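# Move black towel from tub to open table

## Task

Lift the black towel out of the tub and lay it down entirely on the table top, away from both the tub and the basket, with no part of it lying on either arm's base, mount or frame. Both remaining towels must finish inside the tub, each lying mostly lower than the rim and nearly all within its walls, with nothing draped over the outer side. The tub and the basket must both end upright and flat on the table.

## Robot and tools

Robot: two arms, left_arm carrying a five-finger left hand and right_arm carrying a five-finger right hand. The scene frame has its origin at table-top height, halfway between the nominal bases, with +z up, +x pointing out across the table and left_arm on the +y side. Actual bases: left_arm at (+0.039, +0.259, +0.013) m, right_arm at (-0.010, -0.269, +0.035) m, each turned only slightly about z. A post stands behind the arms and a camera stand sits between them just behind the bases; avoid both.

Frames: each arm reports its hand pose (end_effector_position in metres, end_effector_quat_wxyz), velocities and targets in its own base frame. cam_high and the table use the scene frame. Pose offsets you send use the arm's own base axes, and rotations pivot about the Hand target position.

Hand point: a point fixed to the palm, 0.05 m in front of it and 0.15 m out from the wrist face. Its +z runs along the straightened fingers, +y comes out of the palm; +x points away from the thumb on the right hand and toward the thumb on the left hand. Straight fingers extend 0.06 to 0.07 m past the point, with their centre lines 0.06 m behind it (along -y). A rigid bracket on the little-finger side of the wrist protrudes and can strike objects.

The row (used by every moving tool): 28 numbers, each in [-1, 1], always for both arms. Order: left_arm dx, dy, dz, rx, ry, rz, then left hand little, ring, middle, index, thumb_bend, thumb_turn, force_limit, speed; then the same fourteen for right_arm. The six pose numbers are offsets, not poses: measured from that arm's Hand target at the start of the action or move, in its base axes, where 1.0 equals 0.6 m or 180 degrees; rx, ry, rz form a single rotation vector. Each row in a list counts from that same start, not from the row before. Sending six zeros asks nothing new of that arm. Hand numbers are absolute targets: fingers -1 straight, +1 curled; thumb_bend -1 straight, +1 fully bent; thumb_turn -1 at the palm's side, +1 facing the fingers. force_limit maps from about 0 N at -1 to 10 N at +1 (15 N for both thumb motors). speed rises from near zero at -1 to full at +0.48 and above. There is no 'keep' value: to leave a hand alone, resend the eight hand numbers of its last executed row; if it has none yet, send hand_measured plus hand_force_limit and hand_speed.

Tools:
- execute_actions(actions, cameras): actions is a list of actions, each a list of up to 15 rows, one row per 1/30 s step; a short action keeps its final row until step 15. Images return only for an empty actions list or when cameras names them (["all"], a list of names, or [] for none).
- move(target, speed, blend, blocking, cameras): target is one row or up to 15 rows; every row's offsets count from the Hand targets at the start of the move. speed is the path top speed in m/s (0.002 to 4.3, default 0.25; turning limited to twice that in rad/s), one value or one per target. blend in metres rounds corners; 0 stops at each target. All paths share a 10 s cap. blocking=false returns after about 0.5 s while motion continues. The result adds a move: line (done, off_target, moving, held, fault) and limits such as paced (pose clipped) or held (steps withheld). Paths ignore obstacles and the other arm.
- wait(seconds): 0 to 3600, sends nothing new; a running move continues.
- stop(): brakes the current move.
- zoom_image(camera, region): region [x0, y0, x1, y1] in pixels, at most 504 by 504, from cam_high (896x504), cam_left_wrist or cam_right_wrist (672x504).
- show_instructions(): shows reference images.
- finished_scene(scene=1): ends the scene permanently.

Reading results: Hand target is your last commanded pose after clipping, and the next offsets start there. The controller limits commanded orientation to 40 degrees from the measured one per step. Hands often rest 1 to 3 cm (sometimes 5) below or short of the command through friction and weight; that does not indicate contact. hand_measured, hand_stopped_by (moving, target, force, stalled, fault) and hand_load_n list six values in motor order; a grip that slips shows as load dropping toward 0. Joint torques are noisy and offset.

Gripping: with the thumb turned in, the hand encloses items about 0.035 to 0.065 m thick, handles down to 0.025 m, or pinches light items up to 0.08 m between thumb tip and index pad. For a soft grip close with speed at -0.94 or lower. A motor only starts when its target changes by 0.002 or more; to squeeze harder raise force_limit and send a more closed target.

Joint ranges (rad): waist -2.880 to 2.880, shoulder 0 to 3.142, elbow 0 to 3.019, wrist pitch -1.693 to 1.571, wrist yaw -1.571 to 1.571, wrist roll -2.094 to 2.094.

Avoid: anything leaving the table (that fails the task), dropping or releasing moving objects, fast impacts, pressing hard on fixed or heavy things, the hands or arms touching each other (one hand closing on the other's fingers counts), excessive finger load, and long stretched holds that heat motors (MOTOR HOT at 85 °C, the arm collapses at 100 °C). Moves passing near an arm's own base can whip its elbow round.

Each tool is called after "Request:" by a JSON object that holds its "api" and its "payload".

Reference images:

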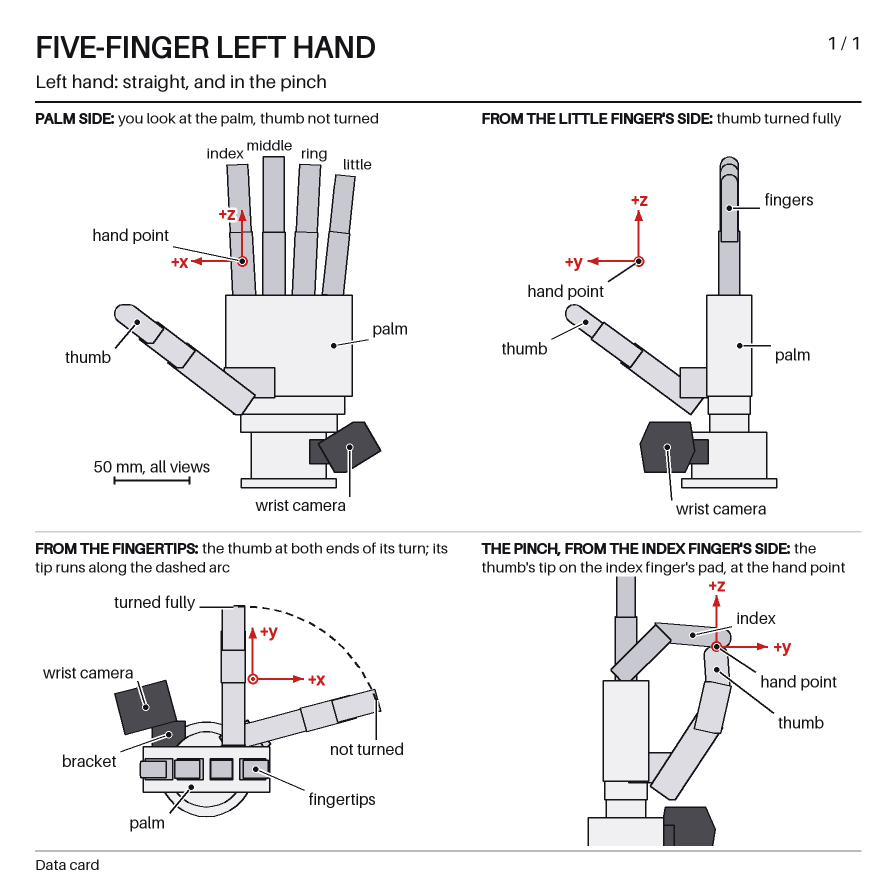

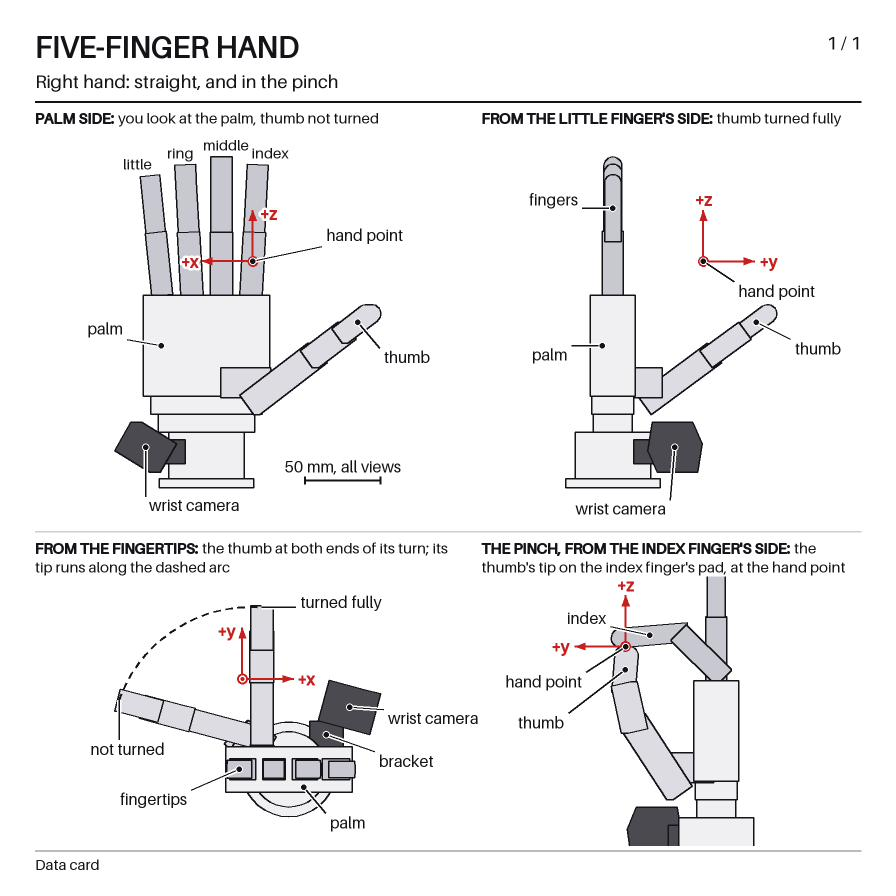

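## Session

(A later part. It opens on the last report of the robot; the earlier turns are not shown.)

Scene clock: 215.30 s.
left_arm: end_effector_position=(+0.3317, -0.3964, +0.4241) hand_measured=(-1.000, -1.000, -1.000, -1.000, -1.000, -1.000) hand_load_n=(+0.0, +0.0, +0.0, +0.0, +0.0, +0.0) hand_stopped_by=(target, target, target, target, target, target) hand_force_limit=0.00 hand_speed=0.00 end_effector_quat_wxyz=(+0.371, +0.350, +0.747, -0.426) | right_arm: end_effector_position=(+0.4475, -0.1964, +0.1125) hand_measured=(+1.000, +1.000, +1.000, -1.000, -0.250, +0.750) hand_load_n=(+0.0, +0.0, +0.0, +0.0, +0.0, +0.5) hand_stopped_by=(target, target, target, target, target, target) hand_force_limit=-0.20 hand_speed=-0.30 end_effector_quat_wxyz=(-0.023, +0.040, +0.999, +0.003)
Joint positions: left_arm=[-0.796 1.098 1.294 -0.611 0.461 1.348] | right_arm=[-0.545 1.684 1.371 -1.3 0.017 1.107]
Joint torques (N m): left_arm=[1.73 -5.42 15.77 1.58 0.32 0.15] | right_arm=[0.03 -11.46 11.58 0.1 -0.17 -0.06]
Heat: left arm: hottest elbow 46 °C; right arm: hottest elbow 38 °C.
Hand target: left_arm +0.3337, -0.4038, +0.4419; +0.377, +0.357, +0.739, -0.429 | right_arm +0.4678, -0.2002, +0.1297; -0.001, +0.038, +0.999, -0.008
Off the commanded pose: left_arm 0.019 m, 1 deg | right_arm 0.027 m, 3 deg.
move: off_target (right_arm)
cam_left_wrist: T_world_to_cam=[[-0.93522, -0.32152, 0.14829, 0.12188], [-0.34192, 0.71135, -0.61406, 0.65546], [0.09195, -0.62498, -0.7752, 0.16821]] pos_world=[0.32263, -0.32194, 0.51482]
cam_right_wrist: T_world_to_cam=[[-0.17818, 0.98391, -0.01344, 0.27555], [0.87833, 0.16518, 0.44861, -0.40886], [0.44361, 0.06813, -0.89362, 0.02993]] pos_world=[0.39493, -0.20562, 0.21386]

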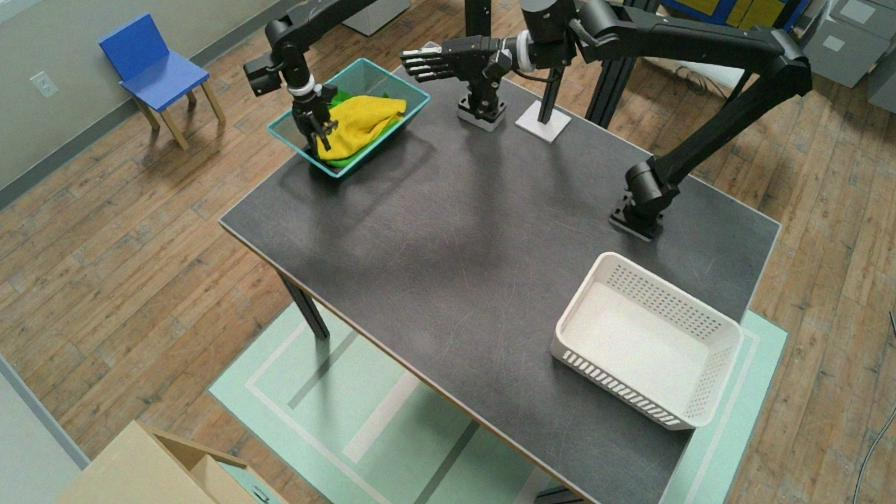

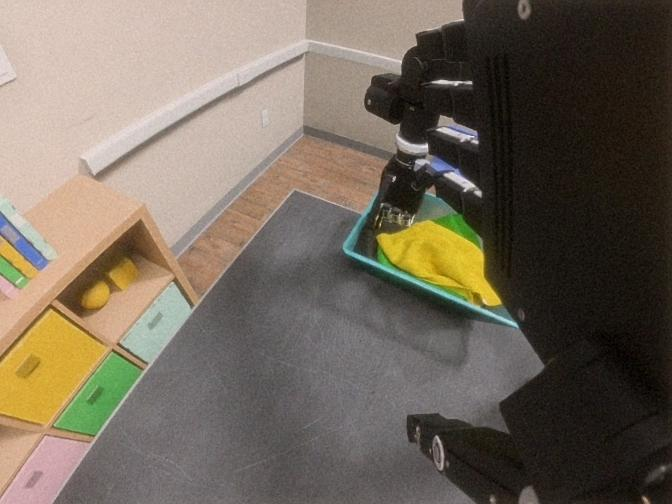

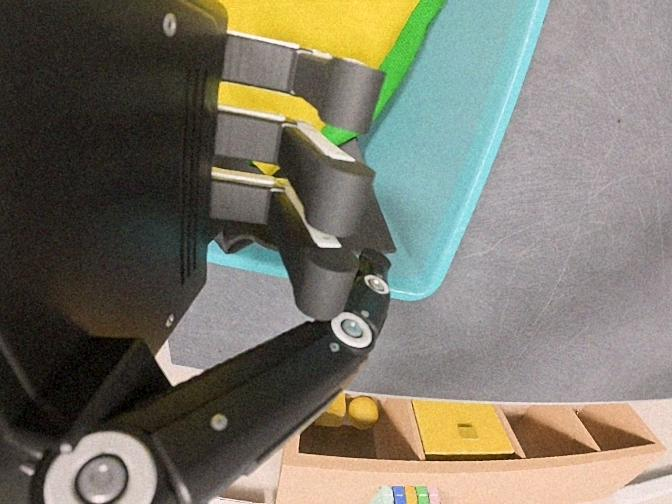

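Request:
{"api": "move", "payload": {"target": [0,0,0,0,0,0,-1,-1,-1,-1,-1,-1,0,0,0,0,-0.1,0,0,0,1,1,1,-0.7,-0.1,0.75,-0.2,-0.5], "cameras": ["cam_left_wrist","cam_right_wrist"], "speed": 0.06}}

Request:
{"api": "zoom_image", "payload": {"camera": "cam_right_wrist", "region": [180, 60, 480, 330]}}

Request:
{"api": "zoom_image", "payload": {"camera": "cam_left_wrist", "region": [330, 130, 500, 330]}}

Scene clock: 223.60 s.
left_arm: end_effector_position=(+0.3317, -0.3964, +0.4241) hand_measured=(-1.000, -1.000, -1.000, -1.000, -1.000, -1.000) hand_load_n=(+0.0, +0.0, +0.0, +0.0, +0.0, +0.0) hand_stopped_by=(target, target, target, target, target, target) hand_force_limit=0.00 hand_speed=0.00 end_effector_quat_wxyz=(+0.371, +0.350, +0.747, -0.426) | right_arm: end_effector_position=(+0.4566, -0.2026, +0.0733) hand_measured=(+1.000, +1.000, +1.000, -0.700, -0.100, +0.750) hand_load_n=(+0.0, +0.0, +0.0, -1.0, +1.5, +3.5) hand_stopped_by=(target, target, target, target, target, target) hand_force_limit=-0.20 hand_speed=-0.50 end_effector_quat_wxyz=(-0.011, +0.041, +0.999, -0.005)
Joint positions: left_arm=[-0.796 1.098 1.294 -0.611 0.461 1.348] | right_arm=[-0.545 1.727 1.32 -1.177 0.02 1.108]
Joint torques (N m): left_arm=[1.03 -5.36 15.71 1.4 0.28 0.17] | right_arm=[0.09 -10.99 7.94 1.03 -0.28 -0.07]
Heat: left arm: hottest elbow 47 °C; right arm: hottest elbow 38 °C.
Hand target: left_arm +0.3337, -0.4038, +0.4419; +0.377, +0.357, +0.739, -0.429 | right_arm +0.4679, -0.2002, +0.0697; -0.001, +0.038, +0.999, -0.008
Off the commanded pose: left_arm 0.019 m, 1 deg | right_arm 0.012 m, 1 deg.
move: off_target (right_arm)
cam_left_wrist: T_world_to_cam=[[-0.93522, -0.32152, 0.14829, 0.12188], [-0.34192, 0.71135, -0.61406, 0.65546], [0.09195, -0.62498, -0.7752, 0.16821]] pos_world=[0.32263, -0.32194, 0.51482]
cam_right_wrist: T_world_to_cam=[[-0.1765, 0.9837, -0.03437, 0.28339], [0.86796, 0.17202, 0.46589, -0.39346], [0.46421, 0.0524, -0.88417, -0.02202]] pos_world=[0.40175, -0.20994, 0.17358]

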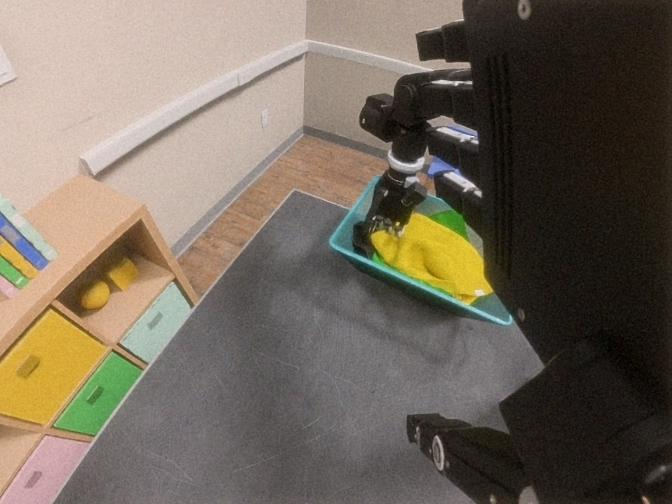

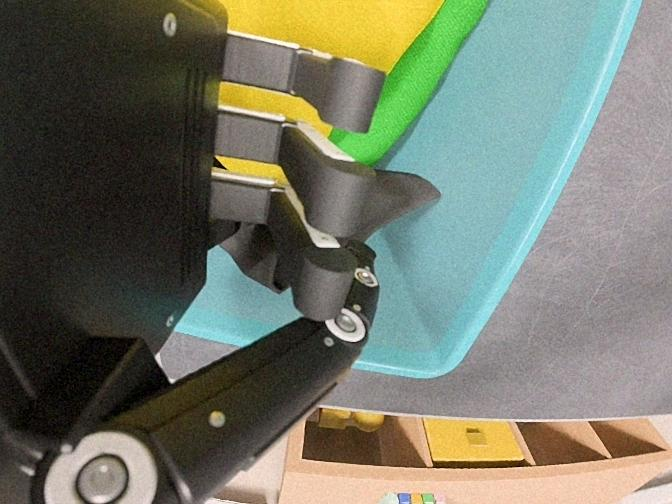

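Scaled by 1.680 from the camera's image (finer frame: 960x720).

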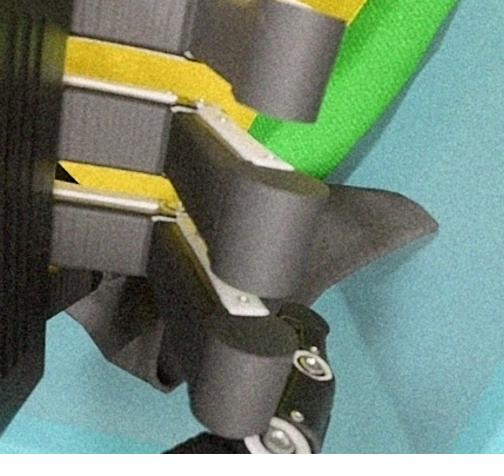

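Scaled by 2.520 from the camera's image (finer frame: 960x720).

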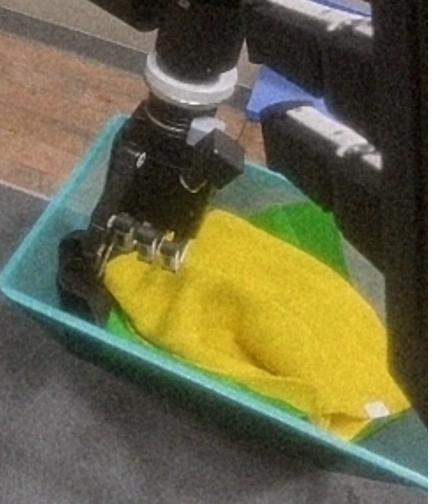

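Request:
{"api": "move", "payload": {"target": [0,0,0,0,0,0,-1,-1,-1,-1,-1,-1,0,0,-0.015,0,-0.055,0,0,0,1,1,1,0.35,0.0,0.75,-0.2,-0.8], "cameras": ["cam_left_wrist","cam_right_wrist"], "speed": 0.03}}

Request:
{"api": "zoom_image", "payload": {"camera": "cam_right_wrist", "region": [180, 60, 480, 330]}}

Request:
{"api": "zoom_image", "payload": {"camera": "cam_left_wrist", "region": [330, 130, 500, 330]}}

Scene clock: 233.07 s.
left_arm: end_effector_position=(+0.3317, -0.3964, +0.4241) hand_measured=(-1.000, -1.000, -1.000, -1.000, -1.000, -1.000) hand_load_n=(+0.0, +0.0, +0.0, +0.0, +0.0, +0.0) hand_stopped_by=(target, target, target, target, target, target) hand_force_limit=0.00 hand_speed=0.00 end_effector_quat_wxyz=(+0.371, +0.350, +0.747, -0.426) | right_arm: end_effector_position=(+0.4547, -0.2011, +0.0377) hand_measured=(+1.000, +1.000, +1.000, +0.240, -0.002, +0.750) hand_load_n=(+0.0, +0.0, +0.0, +12.5, +4.5, +6.5) hand_stopped_by=(target, target, target, force, target, target) hand_force_limit=-0.20 hand_speed=-0.80 end_effector_quat_wxyz=(-0.006, +0.041, +0.999, -0.008)
Joint positions: left_arm=[-0.796 1.098 1.294 -0.611 0.461 1.348] | right_arm=[-0.545 1.755 1.255 -1.073 0.019 1.108]
Joint torques (N m): left_arm=[1.32 -5.07 15.62 1.51 0.27 0.19] | right_arm=[-0.79 -11.58 7.39 0.51 -0.21 -0.17]
Heat: left arm: hottest elbow 47 °C; right arm: hottest elbow 37 °C.
Hand target: left_arm +0.3337, -0.4038, +0.4419; +0.377, +0.357, +0.739, -0.429 | right_arm +0.4588, -0.2002, +0.0368; -0.001, +0.038, +0.999, -0.008
Off the commanded pose: left_arm 0.019 m, 1 deg | right_arm 0.004 m, 1 deg.
move: done
cam_left_wrist: T_world_to_cam=[[-0.93522, -0.32152, 0.14829, 0.12188], [-0.34192, 0.71135, -0.61406, 0.65546], [0.09195, -0.62498, -0.7752, 0.16821]] pos_world=[0.32263, -0.32194, 0.51482]
cam_right_wrist: T_world_to_cam=[[-0.17619, 0.9835, -0.04105, 0.2805], [0.86307, 0.17439, 0.47403, -0.37304], [0.47336, 0.04809, -0.87955, -0.05782]] pos_world=[0.39875, -0.20804, 0.13749]

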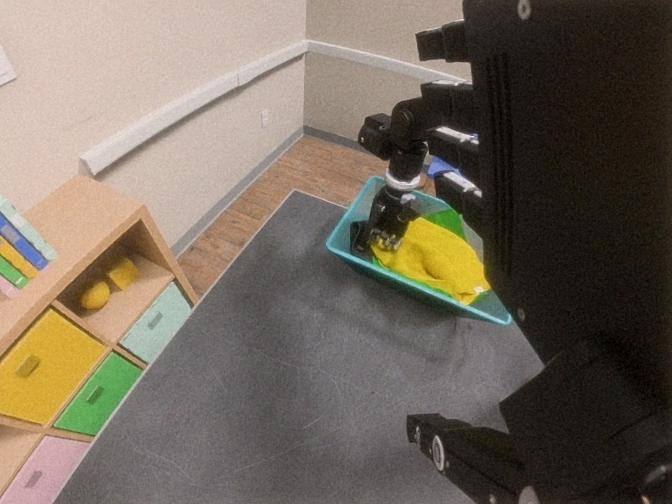

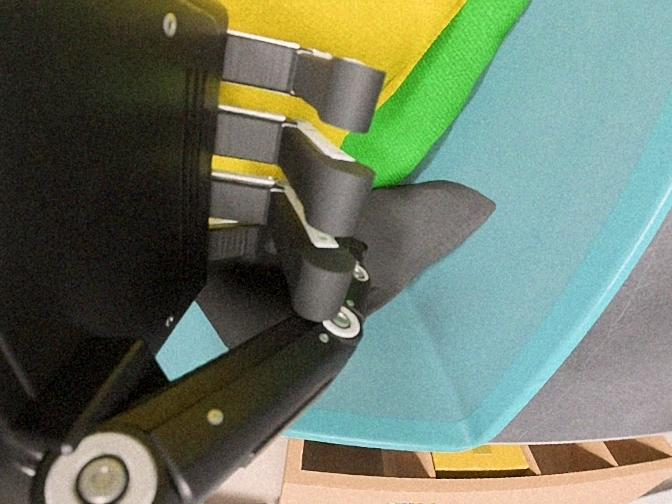

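Scaled by 1.680 from the camera's image (finer frame: 960x720).

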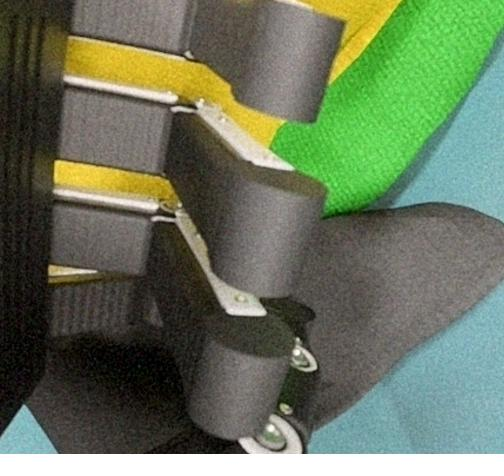

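Scaled by 2.520 from the camera's image (finer frame: 960x720).

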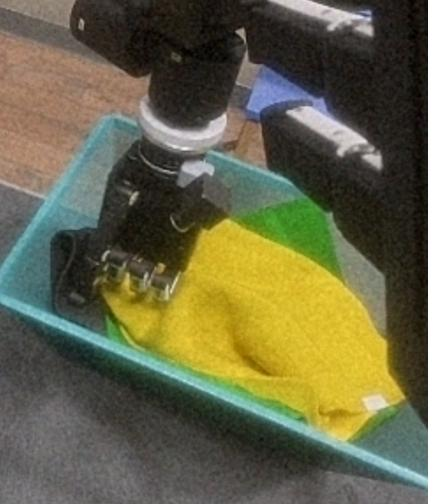

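Request:
{"api": "move", "payload": {"target": [0,0,0,0,0,0,-1,-1,-1,-1,-1,-1,0,0,0,0,0.13,0,0,0,1,1,1,0.35,0.0,0.75,-0.2,-0.8], "cameras": ["cam_high","cam_left_wrist","cam_right_wrist"], "speed": 0.05}}

Request:
{"api": "zoom_image", "payload": {"camera": "cam_right_wrist", "region": [180, 60, 480, 330]}}

Request:
{"api": "zoom_image", "payload": {"camera": "cam_left_wrist", "region": [330, 130, 500, 330]}}

Scene clock: 237.23 s.
left_arm: end_effector_position=(+0.3317, -0.3964, +0.4241) hand_measured=(-1.000, -1.000, -1.000, -1.000, -1.000, -1.000) hand_load_n=(+0.0, +0.0, -0.5, +0.0, +0.0, +0.0) hand_stopped_by=(target, target, target, target, target, target) hand_force_limit=0.00 hand_speed=0.00 end_effector_quat_wxyz=(+0.371, +0.350, +0.747, -0.426) | right_arm: end_effector_position=(+0.4432, -0.1941, +0.0901) hand_measured=(+1.000, +1.000, +1.000, +0.240, -0.002, +0.750) hand_load_n=(+0.0, +0.0, +0.0, +12.5, +4.0, +6.0) hand_stopped_by=(target, target, target, force, target, target) hand_force_limit=-0.20 hand_speed=-0.80 end_effector_quat_wxyz=(-0.025, +0.041, +0.999, +0.004)
Joint positions: left_arm=[-0.796 1.098 1.294 -0.611 0.461 1.348] | right_arm=[-0.545 1.695 1.323 -1.247 0.018 1.108]
Joint torques (N m): left_arm=[1.2 -5.25 15.73 1.66 0.3 0.15] | right_arm=[-0.79 -12.81 11.08 -0.14 -0.2 -0.17]
Heat: left arm: hottest elbow 47 °C; right arm: hottest elbow 37 °C.
Hand target: left_arm +0.3337, -0.4038, +0.4419; +0.377, +0.357, +0.739, -0.429 | right_arm +0.4589, -0.2003, +0.1148; -0.001, +0.038, +0.999, -0.008
Off the commanded pose: left_arm 0.019 m, 1 deg | right_arm 0.030 m, 3 deg.
move: off_target (right_arm)
cam_left_wrist: T_world_to_cam=[[-0.93522, -0.32152, 0.14829, 0.12188], [-0.34192, 0.71135, -0.61406, 0.65546], [0.09195, -0.62498, -0.7752, 0.16821]] pos_world=[0.32263, -0.32194, 0.51482]
cam_right_wrist: T_world_to_cam=[[-0.17712, 0.98413, -0.01076, 0.27154], [0.88081, 0.16339, 0.44438, -0.39644], [0.43908, 0.06923, -0.89577, 0.01403]] pos_world=[0.39113, -0.20342, 0.19166]

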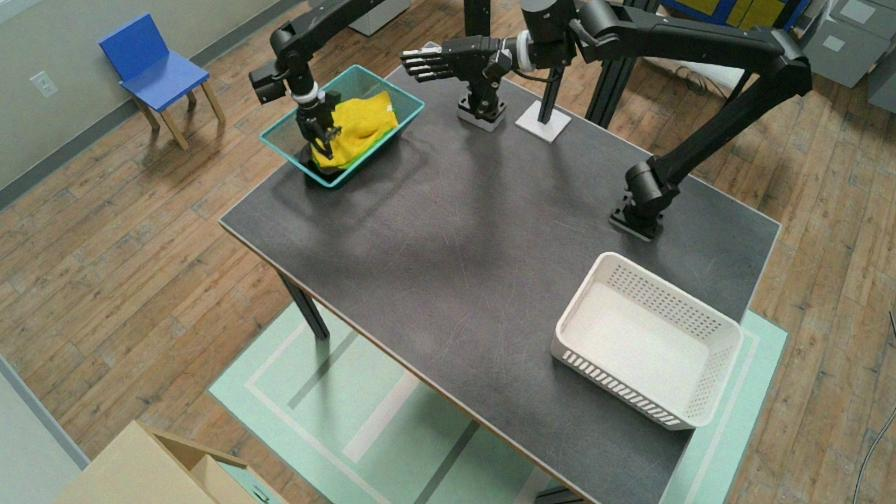

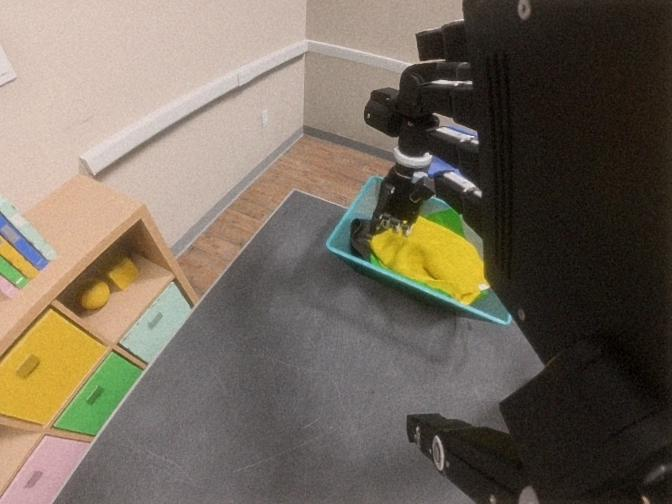

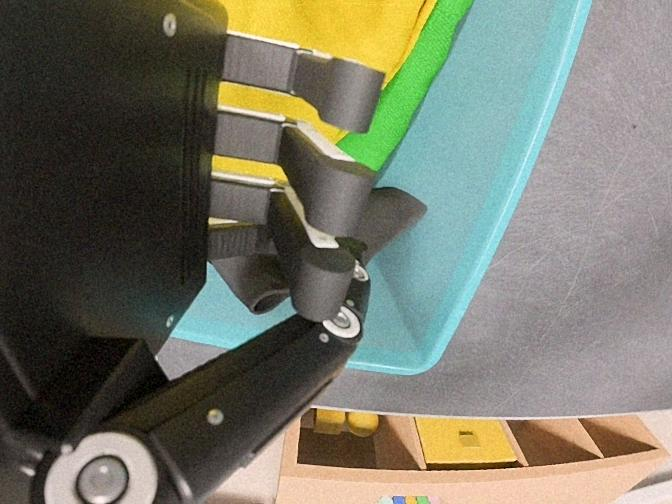

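Scaled by 1.680 from the camera's image (finer frame: 960x720).

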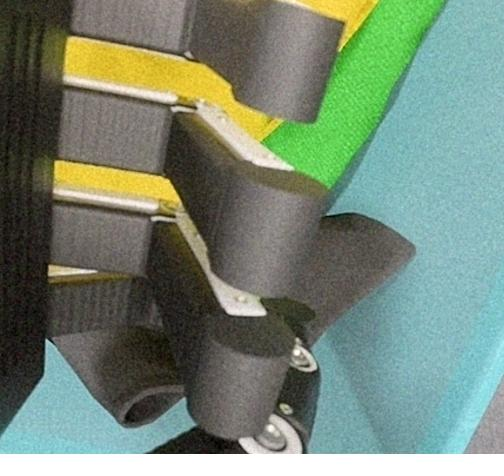

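Scaled by 2.520 from the camera's image (finer frame: 960x720).

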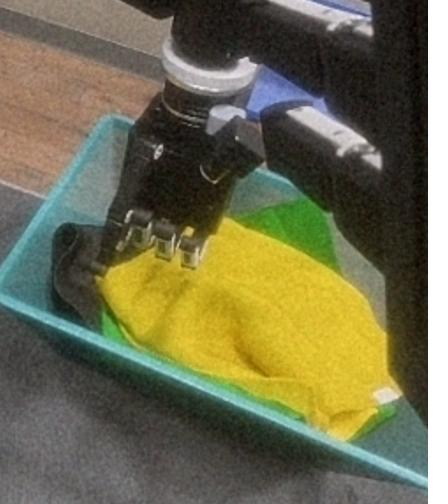

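Request:
{"api": "move", "payload": {"target": [0,0,0,0,0,0,-1,-1,-1,-1,-1,-1,0,0,0,0,0.12,0,0,0,1,1,1,0.35,0.0,0.75,-0.2,-0.8], "cameras": ["cam_high","cam_left_wrist","cam_right_wrist"], "speed": 0.05}}

Request:
{"api": "zoom_image", "payload": {"camera": "cam_left_wrist", "region": [330, 130, 500, 330]}}

Request:
{"api": "zoom_image", "payload": {"camera": "cam_high", "region": [240, 50, 440, 200]}}

Scene clock: 243.50 s.
left_arm: end_effector_position=(+0.3317, -0.3964, +0.4241) hand_measured=(-1.000, -1.000, -1.000, -1.000, -1.000, -1.000) hand_load_n=(+0.0, +0.0, +0.0, +0.0, +0.0, +0.0) hand_stopped_by=(target, target, target, target, target, target) hand_force_limit=0.00 hand_speed=0.00 end_effector_quat_wxyz=(+0.371, +0.350, +0.747, -0.426) | right_arm: end_effector_position=(+0.4461, -0.1959, +0.1601) hand_measured=(+1.000, +1.000, +1.000, +0.240, -0.002, +0.750) hand_load_n=(+0.0, +0.0, +0.0, +12.5, +4.5, +6.0) hand_stopped_by=(target, target, target, force, target, target) hand_force_limit=-0.20 hand_speed=-0.80 end_effector_quat_wxyz=(-0.026, +0.041, +0.999, +0.004)
Joint positions: left_arm=[-0.796 1.098 1.294 -0.611 0.461 1.348] | right_arm=[-0.545 1.654 1.462 -1.429 0.018 1.108]
Joint torques (N m): left_arm=[1.08 -5.13 15.54 1.55 0.31 0.14] | right_arm=[-0.79 -12.75 11.71 -0.28 -0.2 -0.17]
Heat: left arm: hottest elbow 48 °C; right arm: hottest elbow 39 °C.
Hand target: left_arm +0.3337, -0.4038, +0.4419; +0.377, +0.357, +0.739, -0.429 | right_arm +0.4589, -0.2003, +0.1868; -0.001, +0.038, +0.999, -0.008
Off the commanded pose: left_arm 0.019 m, 1 deg | right_arm 0.030 m, 3 deg.
move: off_target (right_arm)
cam_left_wrist: T_world_to_cam=[[-0.93522, -0.32152, 0.14829, 0.12188], [-0.34192, 0.71135, -0.61406, 0.65546], [0.09195, -0.62498, -0.7752, 0.16821]] pos_world=[0.32263, -0.32194, 0.51482]
cam_right_wrist: T_world_to_cam=[[-0.17714, 0.98415, -0.00902, 0.27426], [0.88185, 0.16278, 0.44254, -0.43011], [0.437, 0.07044, -0.8967, 0.077]] pos_world=[0.39423, -0.20532, 0.26186]

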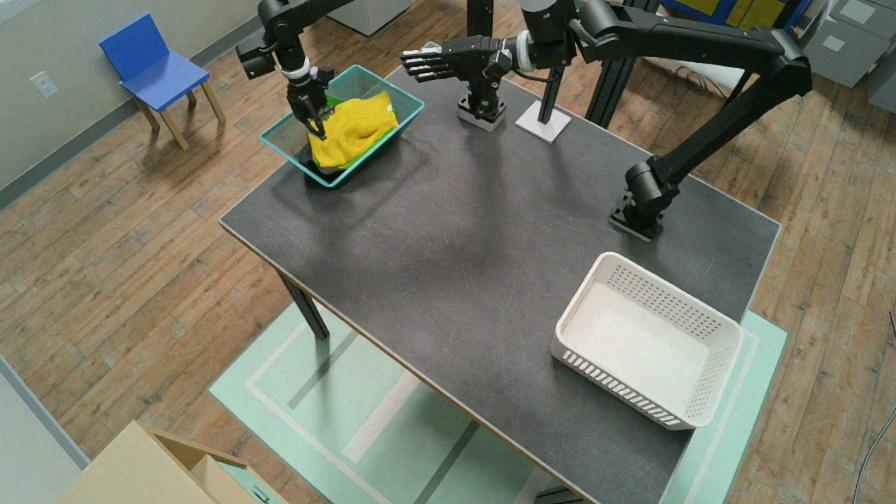

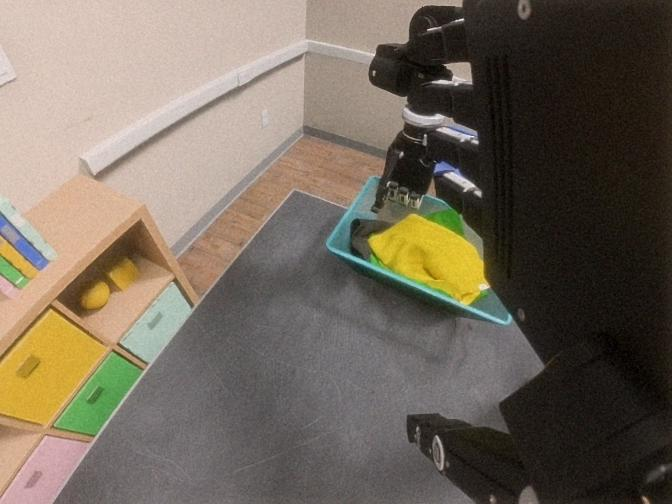

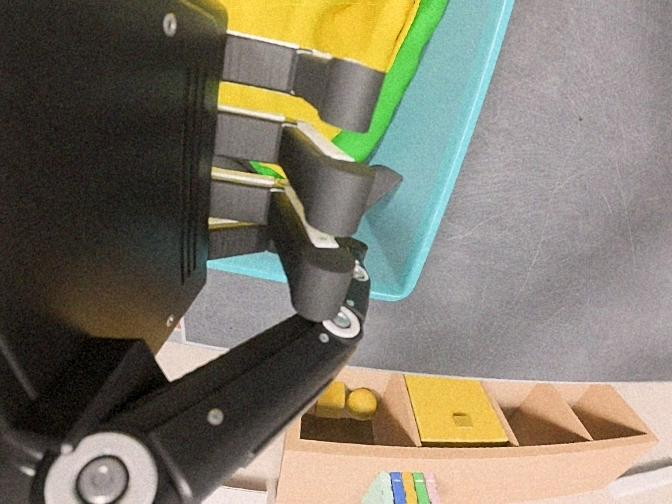

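Scaled by 2.520 from the camera's image (finer frame: 960x720).

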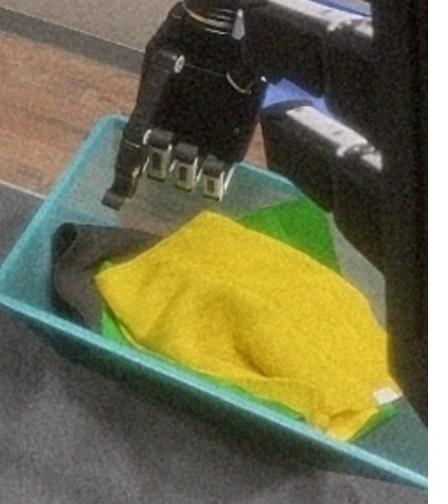

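Scaled by 2.520 from the camera's image (finer frame: 1280x720).

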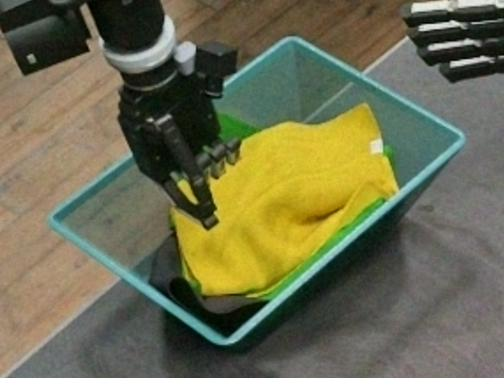

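Request:
{"api": "move", "payload": {"target": [0,0,0,0,0,0,-1,-1,-1,-1,-1,-1,0,0,0,0,-0.01,0,0,0,-1,-1,-1,-1,-1,-1,-0.2,-0.3], "cameras": ["cam_left_wrist","cam_right_wrist"], "speed": 0.1}}

Request:
{"api": "zoom_image", "payload": {"camera": "cam_right_wrist", "region": [180, 60, 480, 330]}}

Scene clock: 250.37 s.
left_arm: end_effector_position=(+0.3317, -0.3964, +0.4241) hand_measured=(-1.000, -1.000, -1.000, -1.000, -1.000, -1.000) hand_load_n=(+0.0, +0.0, +0.0, +0.0, +0.0, +0.0) hand_stopped_by=(target, target, target, target, target, target) hand_force_limit=0.00 hand_speed=0.00 end_effector_quat_wxyz=(+0.371, +0.350, +0.747, -0.426) | right_arm: end_effector_position=(+0.4462, -0.1958, +0.1601) hand_measured=(-1.000, -1.000, -1.000, -1.000, -1.000, -1.000) hand_load_n=(+0.0, +0.0, +0.0, +0.0, +0.0, +0.0) hand_stopped_by=(target, target, target, target, target, target) hand_force_limit=-0.20 hand_speed=-0.30 end_effector_quat_wxyz=(-0.026, +0.041, +0.999, +0.004)
Joint positions: left_arm=[-0.796 1.098 1.294 -0.611 0.461 1.348] | right_arm=[-0.545 1.654 1.462 -1.429 0.018 1.108]
Joint torques (N m): left_arm=[2.08 -4.95 15.69 1.68 0.3 0.12] | right_arm=[-0.73 -12.51 10.82 0.28 -0.17 -0.17]
Heat: left arm: hottest elbow 48 °C; right arm: hottest elbow 40 °C.
Hand target: left_arm +0.3337, -0.4038, +0.4419; +0.377, +0.357, +0.739, -0.429 | right_arm +0.4590, -0.2002, +0.1808; -0.001, +0.038, +0.999, -0.008
Off the commanded pose: left_arm 0.019 m, 1 deg | right_arm 0.025 m, 3 deg.
move: off_target (right_arm)
cam_left_wrist: T_world_to_cam=[[-0.93522, -0.32152, 0.14829, 0.12188], [-0.34192, 0.71135, -0.61406, 0.65546], [0.09195, -0.62498, -0.7752, 0.16821]] pos_world=[0.32263, -0.32194, 0.51482]
cam_right_wrist: T_world_to_cam=[[-0.17709, 0.98416, -0.00871, 0.27408], [0.88176, 0.16259, 0.44279, -0.43028], [0.43719, 0.07074, -0.89658, 0.0769]] pos_world=[0.39433, -0.20522, 0.26186]

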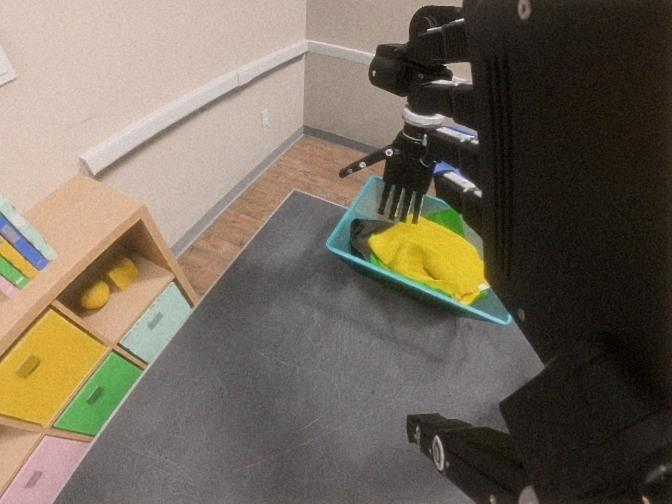

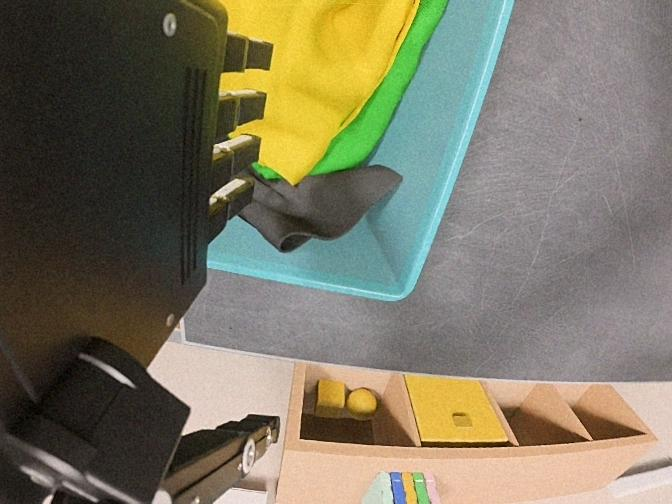

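Scaled by 1.680 from the camera's image (finer frame: 960x720).

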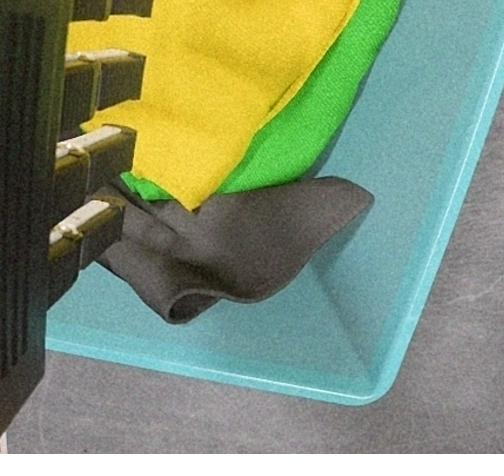

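Request:
{"api": "move", "payload": {"target": [[0,0,0,0,0,0,-1,-1,-1,-1,-1,-1,0,0,0.055,-0.005,0.0,0,0,0,1,1,1,-1,-0.25,0.75,-0.2,-0.3],[0,0,0,0,0,0,-1,-1,-1,-1,-1,-1,0,0,0.055,-0.005,-0.151,0,0,0,1,1,1,-1,-0.25,0.75,-0.2,-0.3]], "cameras": ["cam_left_wrist","cam_right_wrist"], "speed": 0.08}}

Request:
{"api": "zoom_image", "payload": {"camera": "cam_right_wrist", "region": [180, 60, 480, 330]}}

Request:
{"api": "zoom_image", "payload": {"camera": "cam_left_wrist", "region": [310, 130, 480, 330]}}

Scene clock: 266.97 s.
left_arm: end_effector_position=(+0.3317, -0.3964, +0.4241) hand_measured=(-1.000, -1.000, -1.000, -1.000, -1.000, -1.000) hand_load_n=(+0.0, +0.0, +0.0, +0.0, +0.0, +0.0) hand_stopped_by=(target, target, target, target, target, target) hand_force_limit=0.00 hand_speed=0.00 end_effector_quat_wxyz=(+0.371, +0.350, +0.747, -0.426) | right_arm: end_effector_position=(+0.4821, -0.2054, +0.1006) hand_measured=(+1.000, +1.000, +1.000, -1.000, -0.250, +0.750) hand_load_n=(+0.0, +0.0, +0.0, -0.5, +0.0, +0.5) hand_stopped_by=(target, target, target, target, target, target) hand_force_limit=-0.20 hand_speed=-0.30 end_effector_quat_wxyz=(-0.005, +0.039, +0.999, -0.008)
Joint positions: left_arm=[-0.796 1.098 1.294 -0.611 0.461 1.348] | right_arm=[-0.524 1.751 1.429 -1.251 0.018 1.125]
Joint torques (N m): left_arm=[1.85 -5.25 15.79 1.61 0.31 0.2] | right_arm=[-0.15 -10.93 7.86 1.25 -0.19 -0.05]
Heat: left arm: hottest elbow 49 °C; right arm: hottest elbow 42 °C.
Hand target: left_arm +0.3337, -0.4038, +0.4419; +0.377, +0.357, +0.739, -0.429 | right_arm +0.4919, -0.2033, +0.0902; -0.001, +0.038, +0.999, -0.008
Off the commanded pose: left_arm 0.019 m, 1 deg | right_arm 0.014 m, 0 deg.
move: off_target (right_arm)
cam_left_wrist: T_world_to_cam=[[-0.93522, -0.32152, 0.14829, 0.12188], [-0.34192, 0.71135, -0.61406, 0.65546], [0.09195, -0.62498, -0.7752, 0.16821]] pos_world=[0.32263, -0.32194, 0.51482]
cam_right_wrist: T_world_to_cam=[[-0.17911, 0.98297, -0.04121, 0.29338], [0.8622, 0.177, 0.47464, -0.4248], [0.47385, 0.04948, -0.87921, -0.01528]] pos_world=[0.42605, -0.21244, 0.20029]

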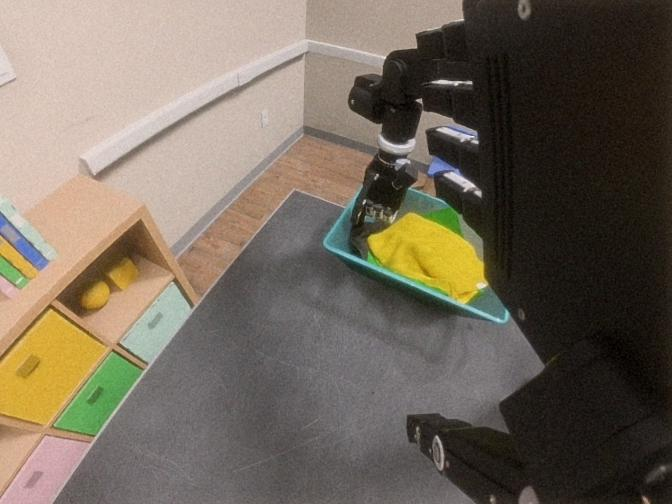

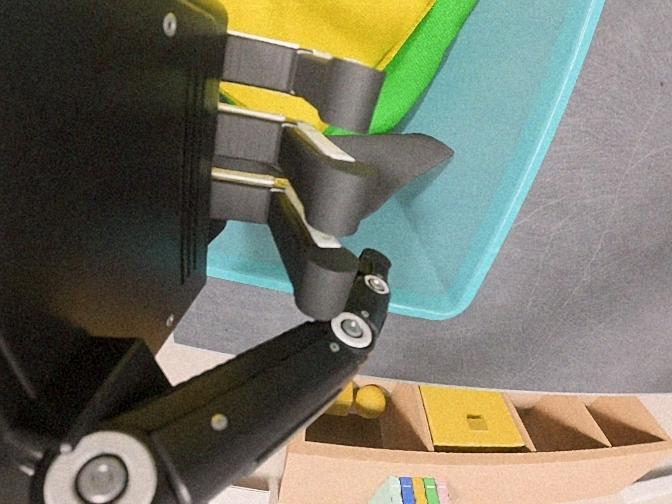

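Scaled by 1.680 from the camera's image (finer frame: 960x720).

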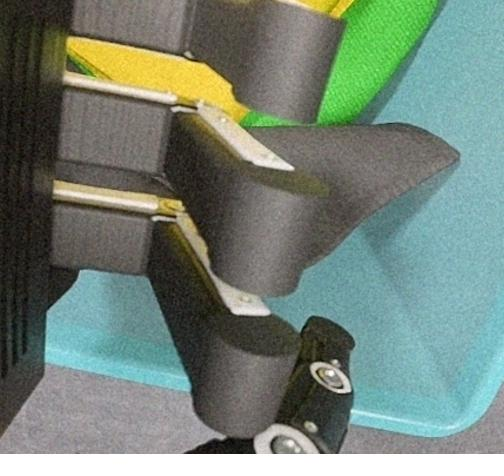

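Scaled by 2.520 from the camera's image (finer frame: 960x720).

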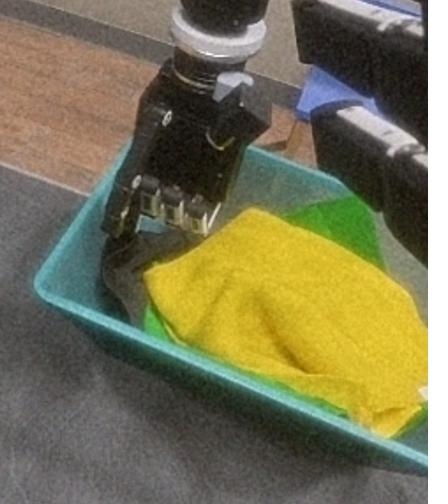

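Request:
{"api": "move", "payload": {"target": [0,0,0,0,0,0,-1,-1,-1,-1,-1,-1,0,0,-0.012,0,-0.09,0,0,0,1,1,1,-0.5,-0.25,0.75,-0.2,-0.5], "cameras": ["cam_left_wrist","cam_right_wrist"], "speed": 0.05}}

Request:
{"api": "zoom_image", "payload": {"camera": "cam_right_wrist", "region": [180, 60, 480, 330]}}

Request:
{"api": "zoom_image", "payload": {"camera": "cam_left_wrist", "region": [310, 130, 480, 330]}}

Scene clock: 274.77 s.
left_arm: end_effector_position=(+0.3317, -0.3964, +0.4241) hand_measured=(-1.000, -1.000, -1.000, -1.000, -1.000, -1.000) hand_load_n=(+0.0, +0.0, +0.0, +0.0, +0.0, +0.0) hand_stopped_by=(target, target, target, target, target, target) hand_force_limit=0.00 hand_speed=0.00 end_effector_quat_wxyz=(+0.371, +0.350, +0.747, -0.426) | right_arm: end_effector_position=(+0.4793, -0.2044, +0.0529) hand_measured=(+1.000, +1.000, +1.000, -0.500, -0.250, +0.750) hand_load_n=(+0.0, +0.0, +0.0, -4.5, +0.0, +1.0) hand_stopped_by=(target, target, target, target, target, target) hand_force_limit=-0.20 hand_speed=-0.50 end_effector_quat_wxyz=(+0.000, +0.040, +0.999, -0.012)
Joint positions: left_arm=[-0.796 1.098 1.294 -0.611 0.461 1.348] | right_arm=[-0.524 1.782 1.338 -1.116 0.021 1.126]
Joint torques (N m): left_arm=[1.14 -5.42 15.75 1.54 0.3 0.17] | right_arm=[-0.73 -10.23 7.13 1.13 -0.31 -0.14]
Heat: left arm: hottest elbow 49 °C; right arm: hottest elbow 41 °C.
Hand target: left_arm +0.3337, -0.4038, +0.4419; +0.377, +0.357, +0.739, -0.429 | right_arm +0.4846, -0.2032, +0.0361; -0.001, +0.038, +0.999, -0.008
Off the commanded pose: left_arm 0.019 m, 1 deg | right_arm 0.017 m, 0 deg.
move: off_target (right_arm)
cam_left_wrist: T_world_to_cam=[[-0.93522, -0.32152, 0.14829, 0.12188], [-0.34192, 0.71135, -0.61406, 0.65546], [0.09195, -0.62498, -0.7752, 0.16821]] pos_world=[0.32263, -0.32194, 0.51482]
cam_right_wrist: T_world_to_cam=[[-0.17758, 0.98276, -0.05143, 0.28974], [0.85779, 0.18019, 0.48138, -0.39757], [0.48235, 0.04137, -0.875, -0.06193]] pos_world=[0.42236, -0.21054, 0.15209]

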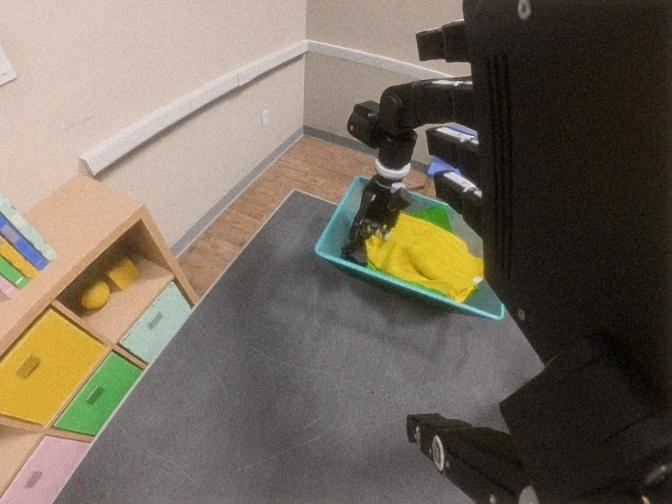

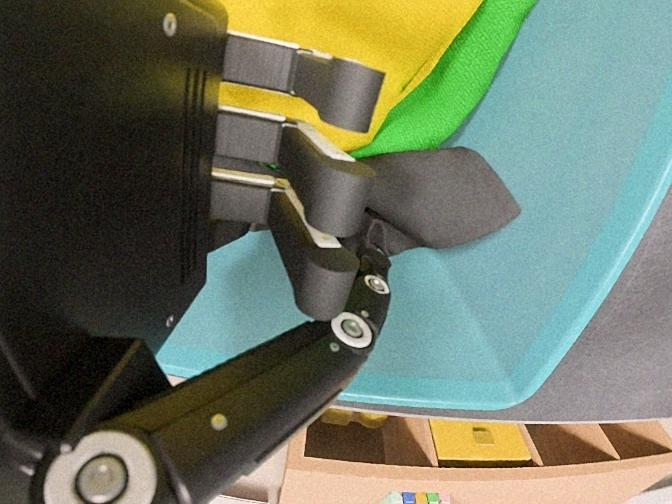

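Scaled by 1.680 from the camera's image (finer frame: 960x720).

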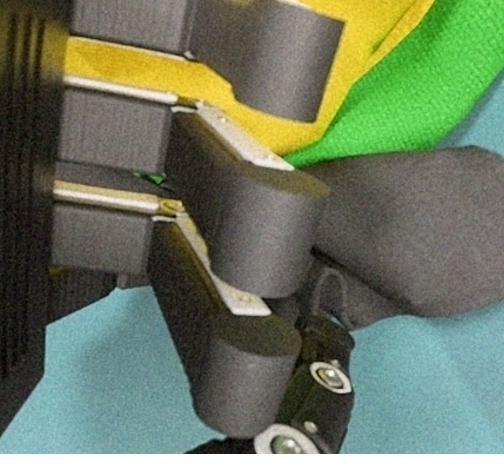

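Scaled by 2.520 from the camera's image (finer frame: 960x720).

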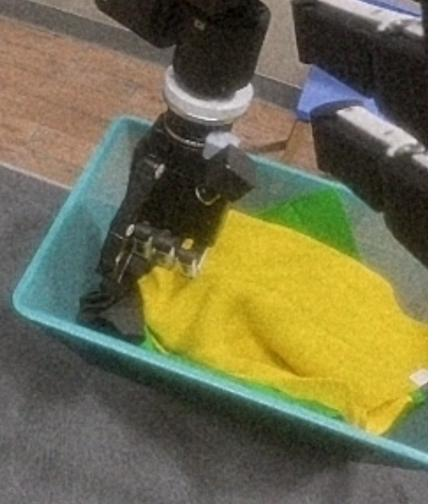

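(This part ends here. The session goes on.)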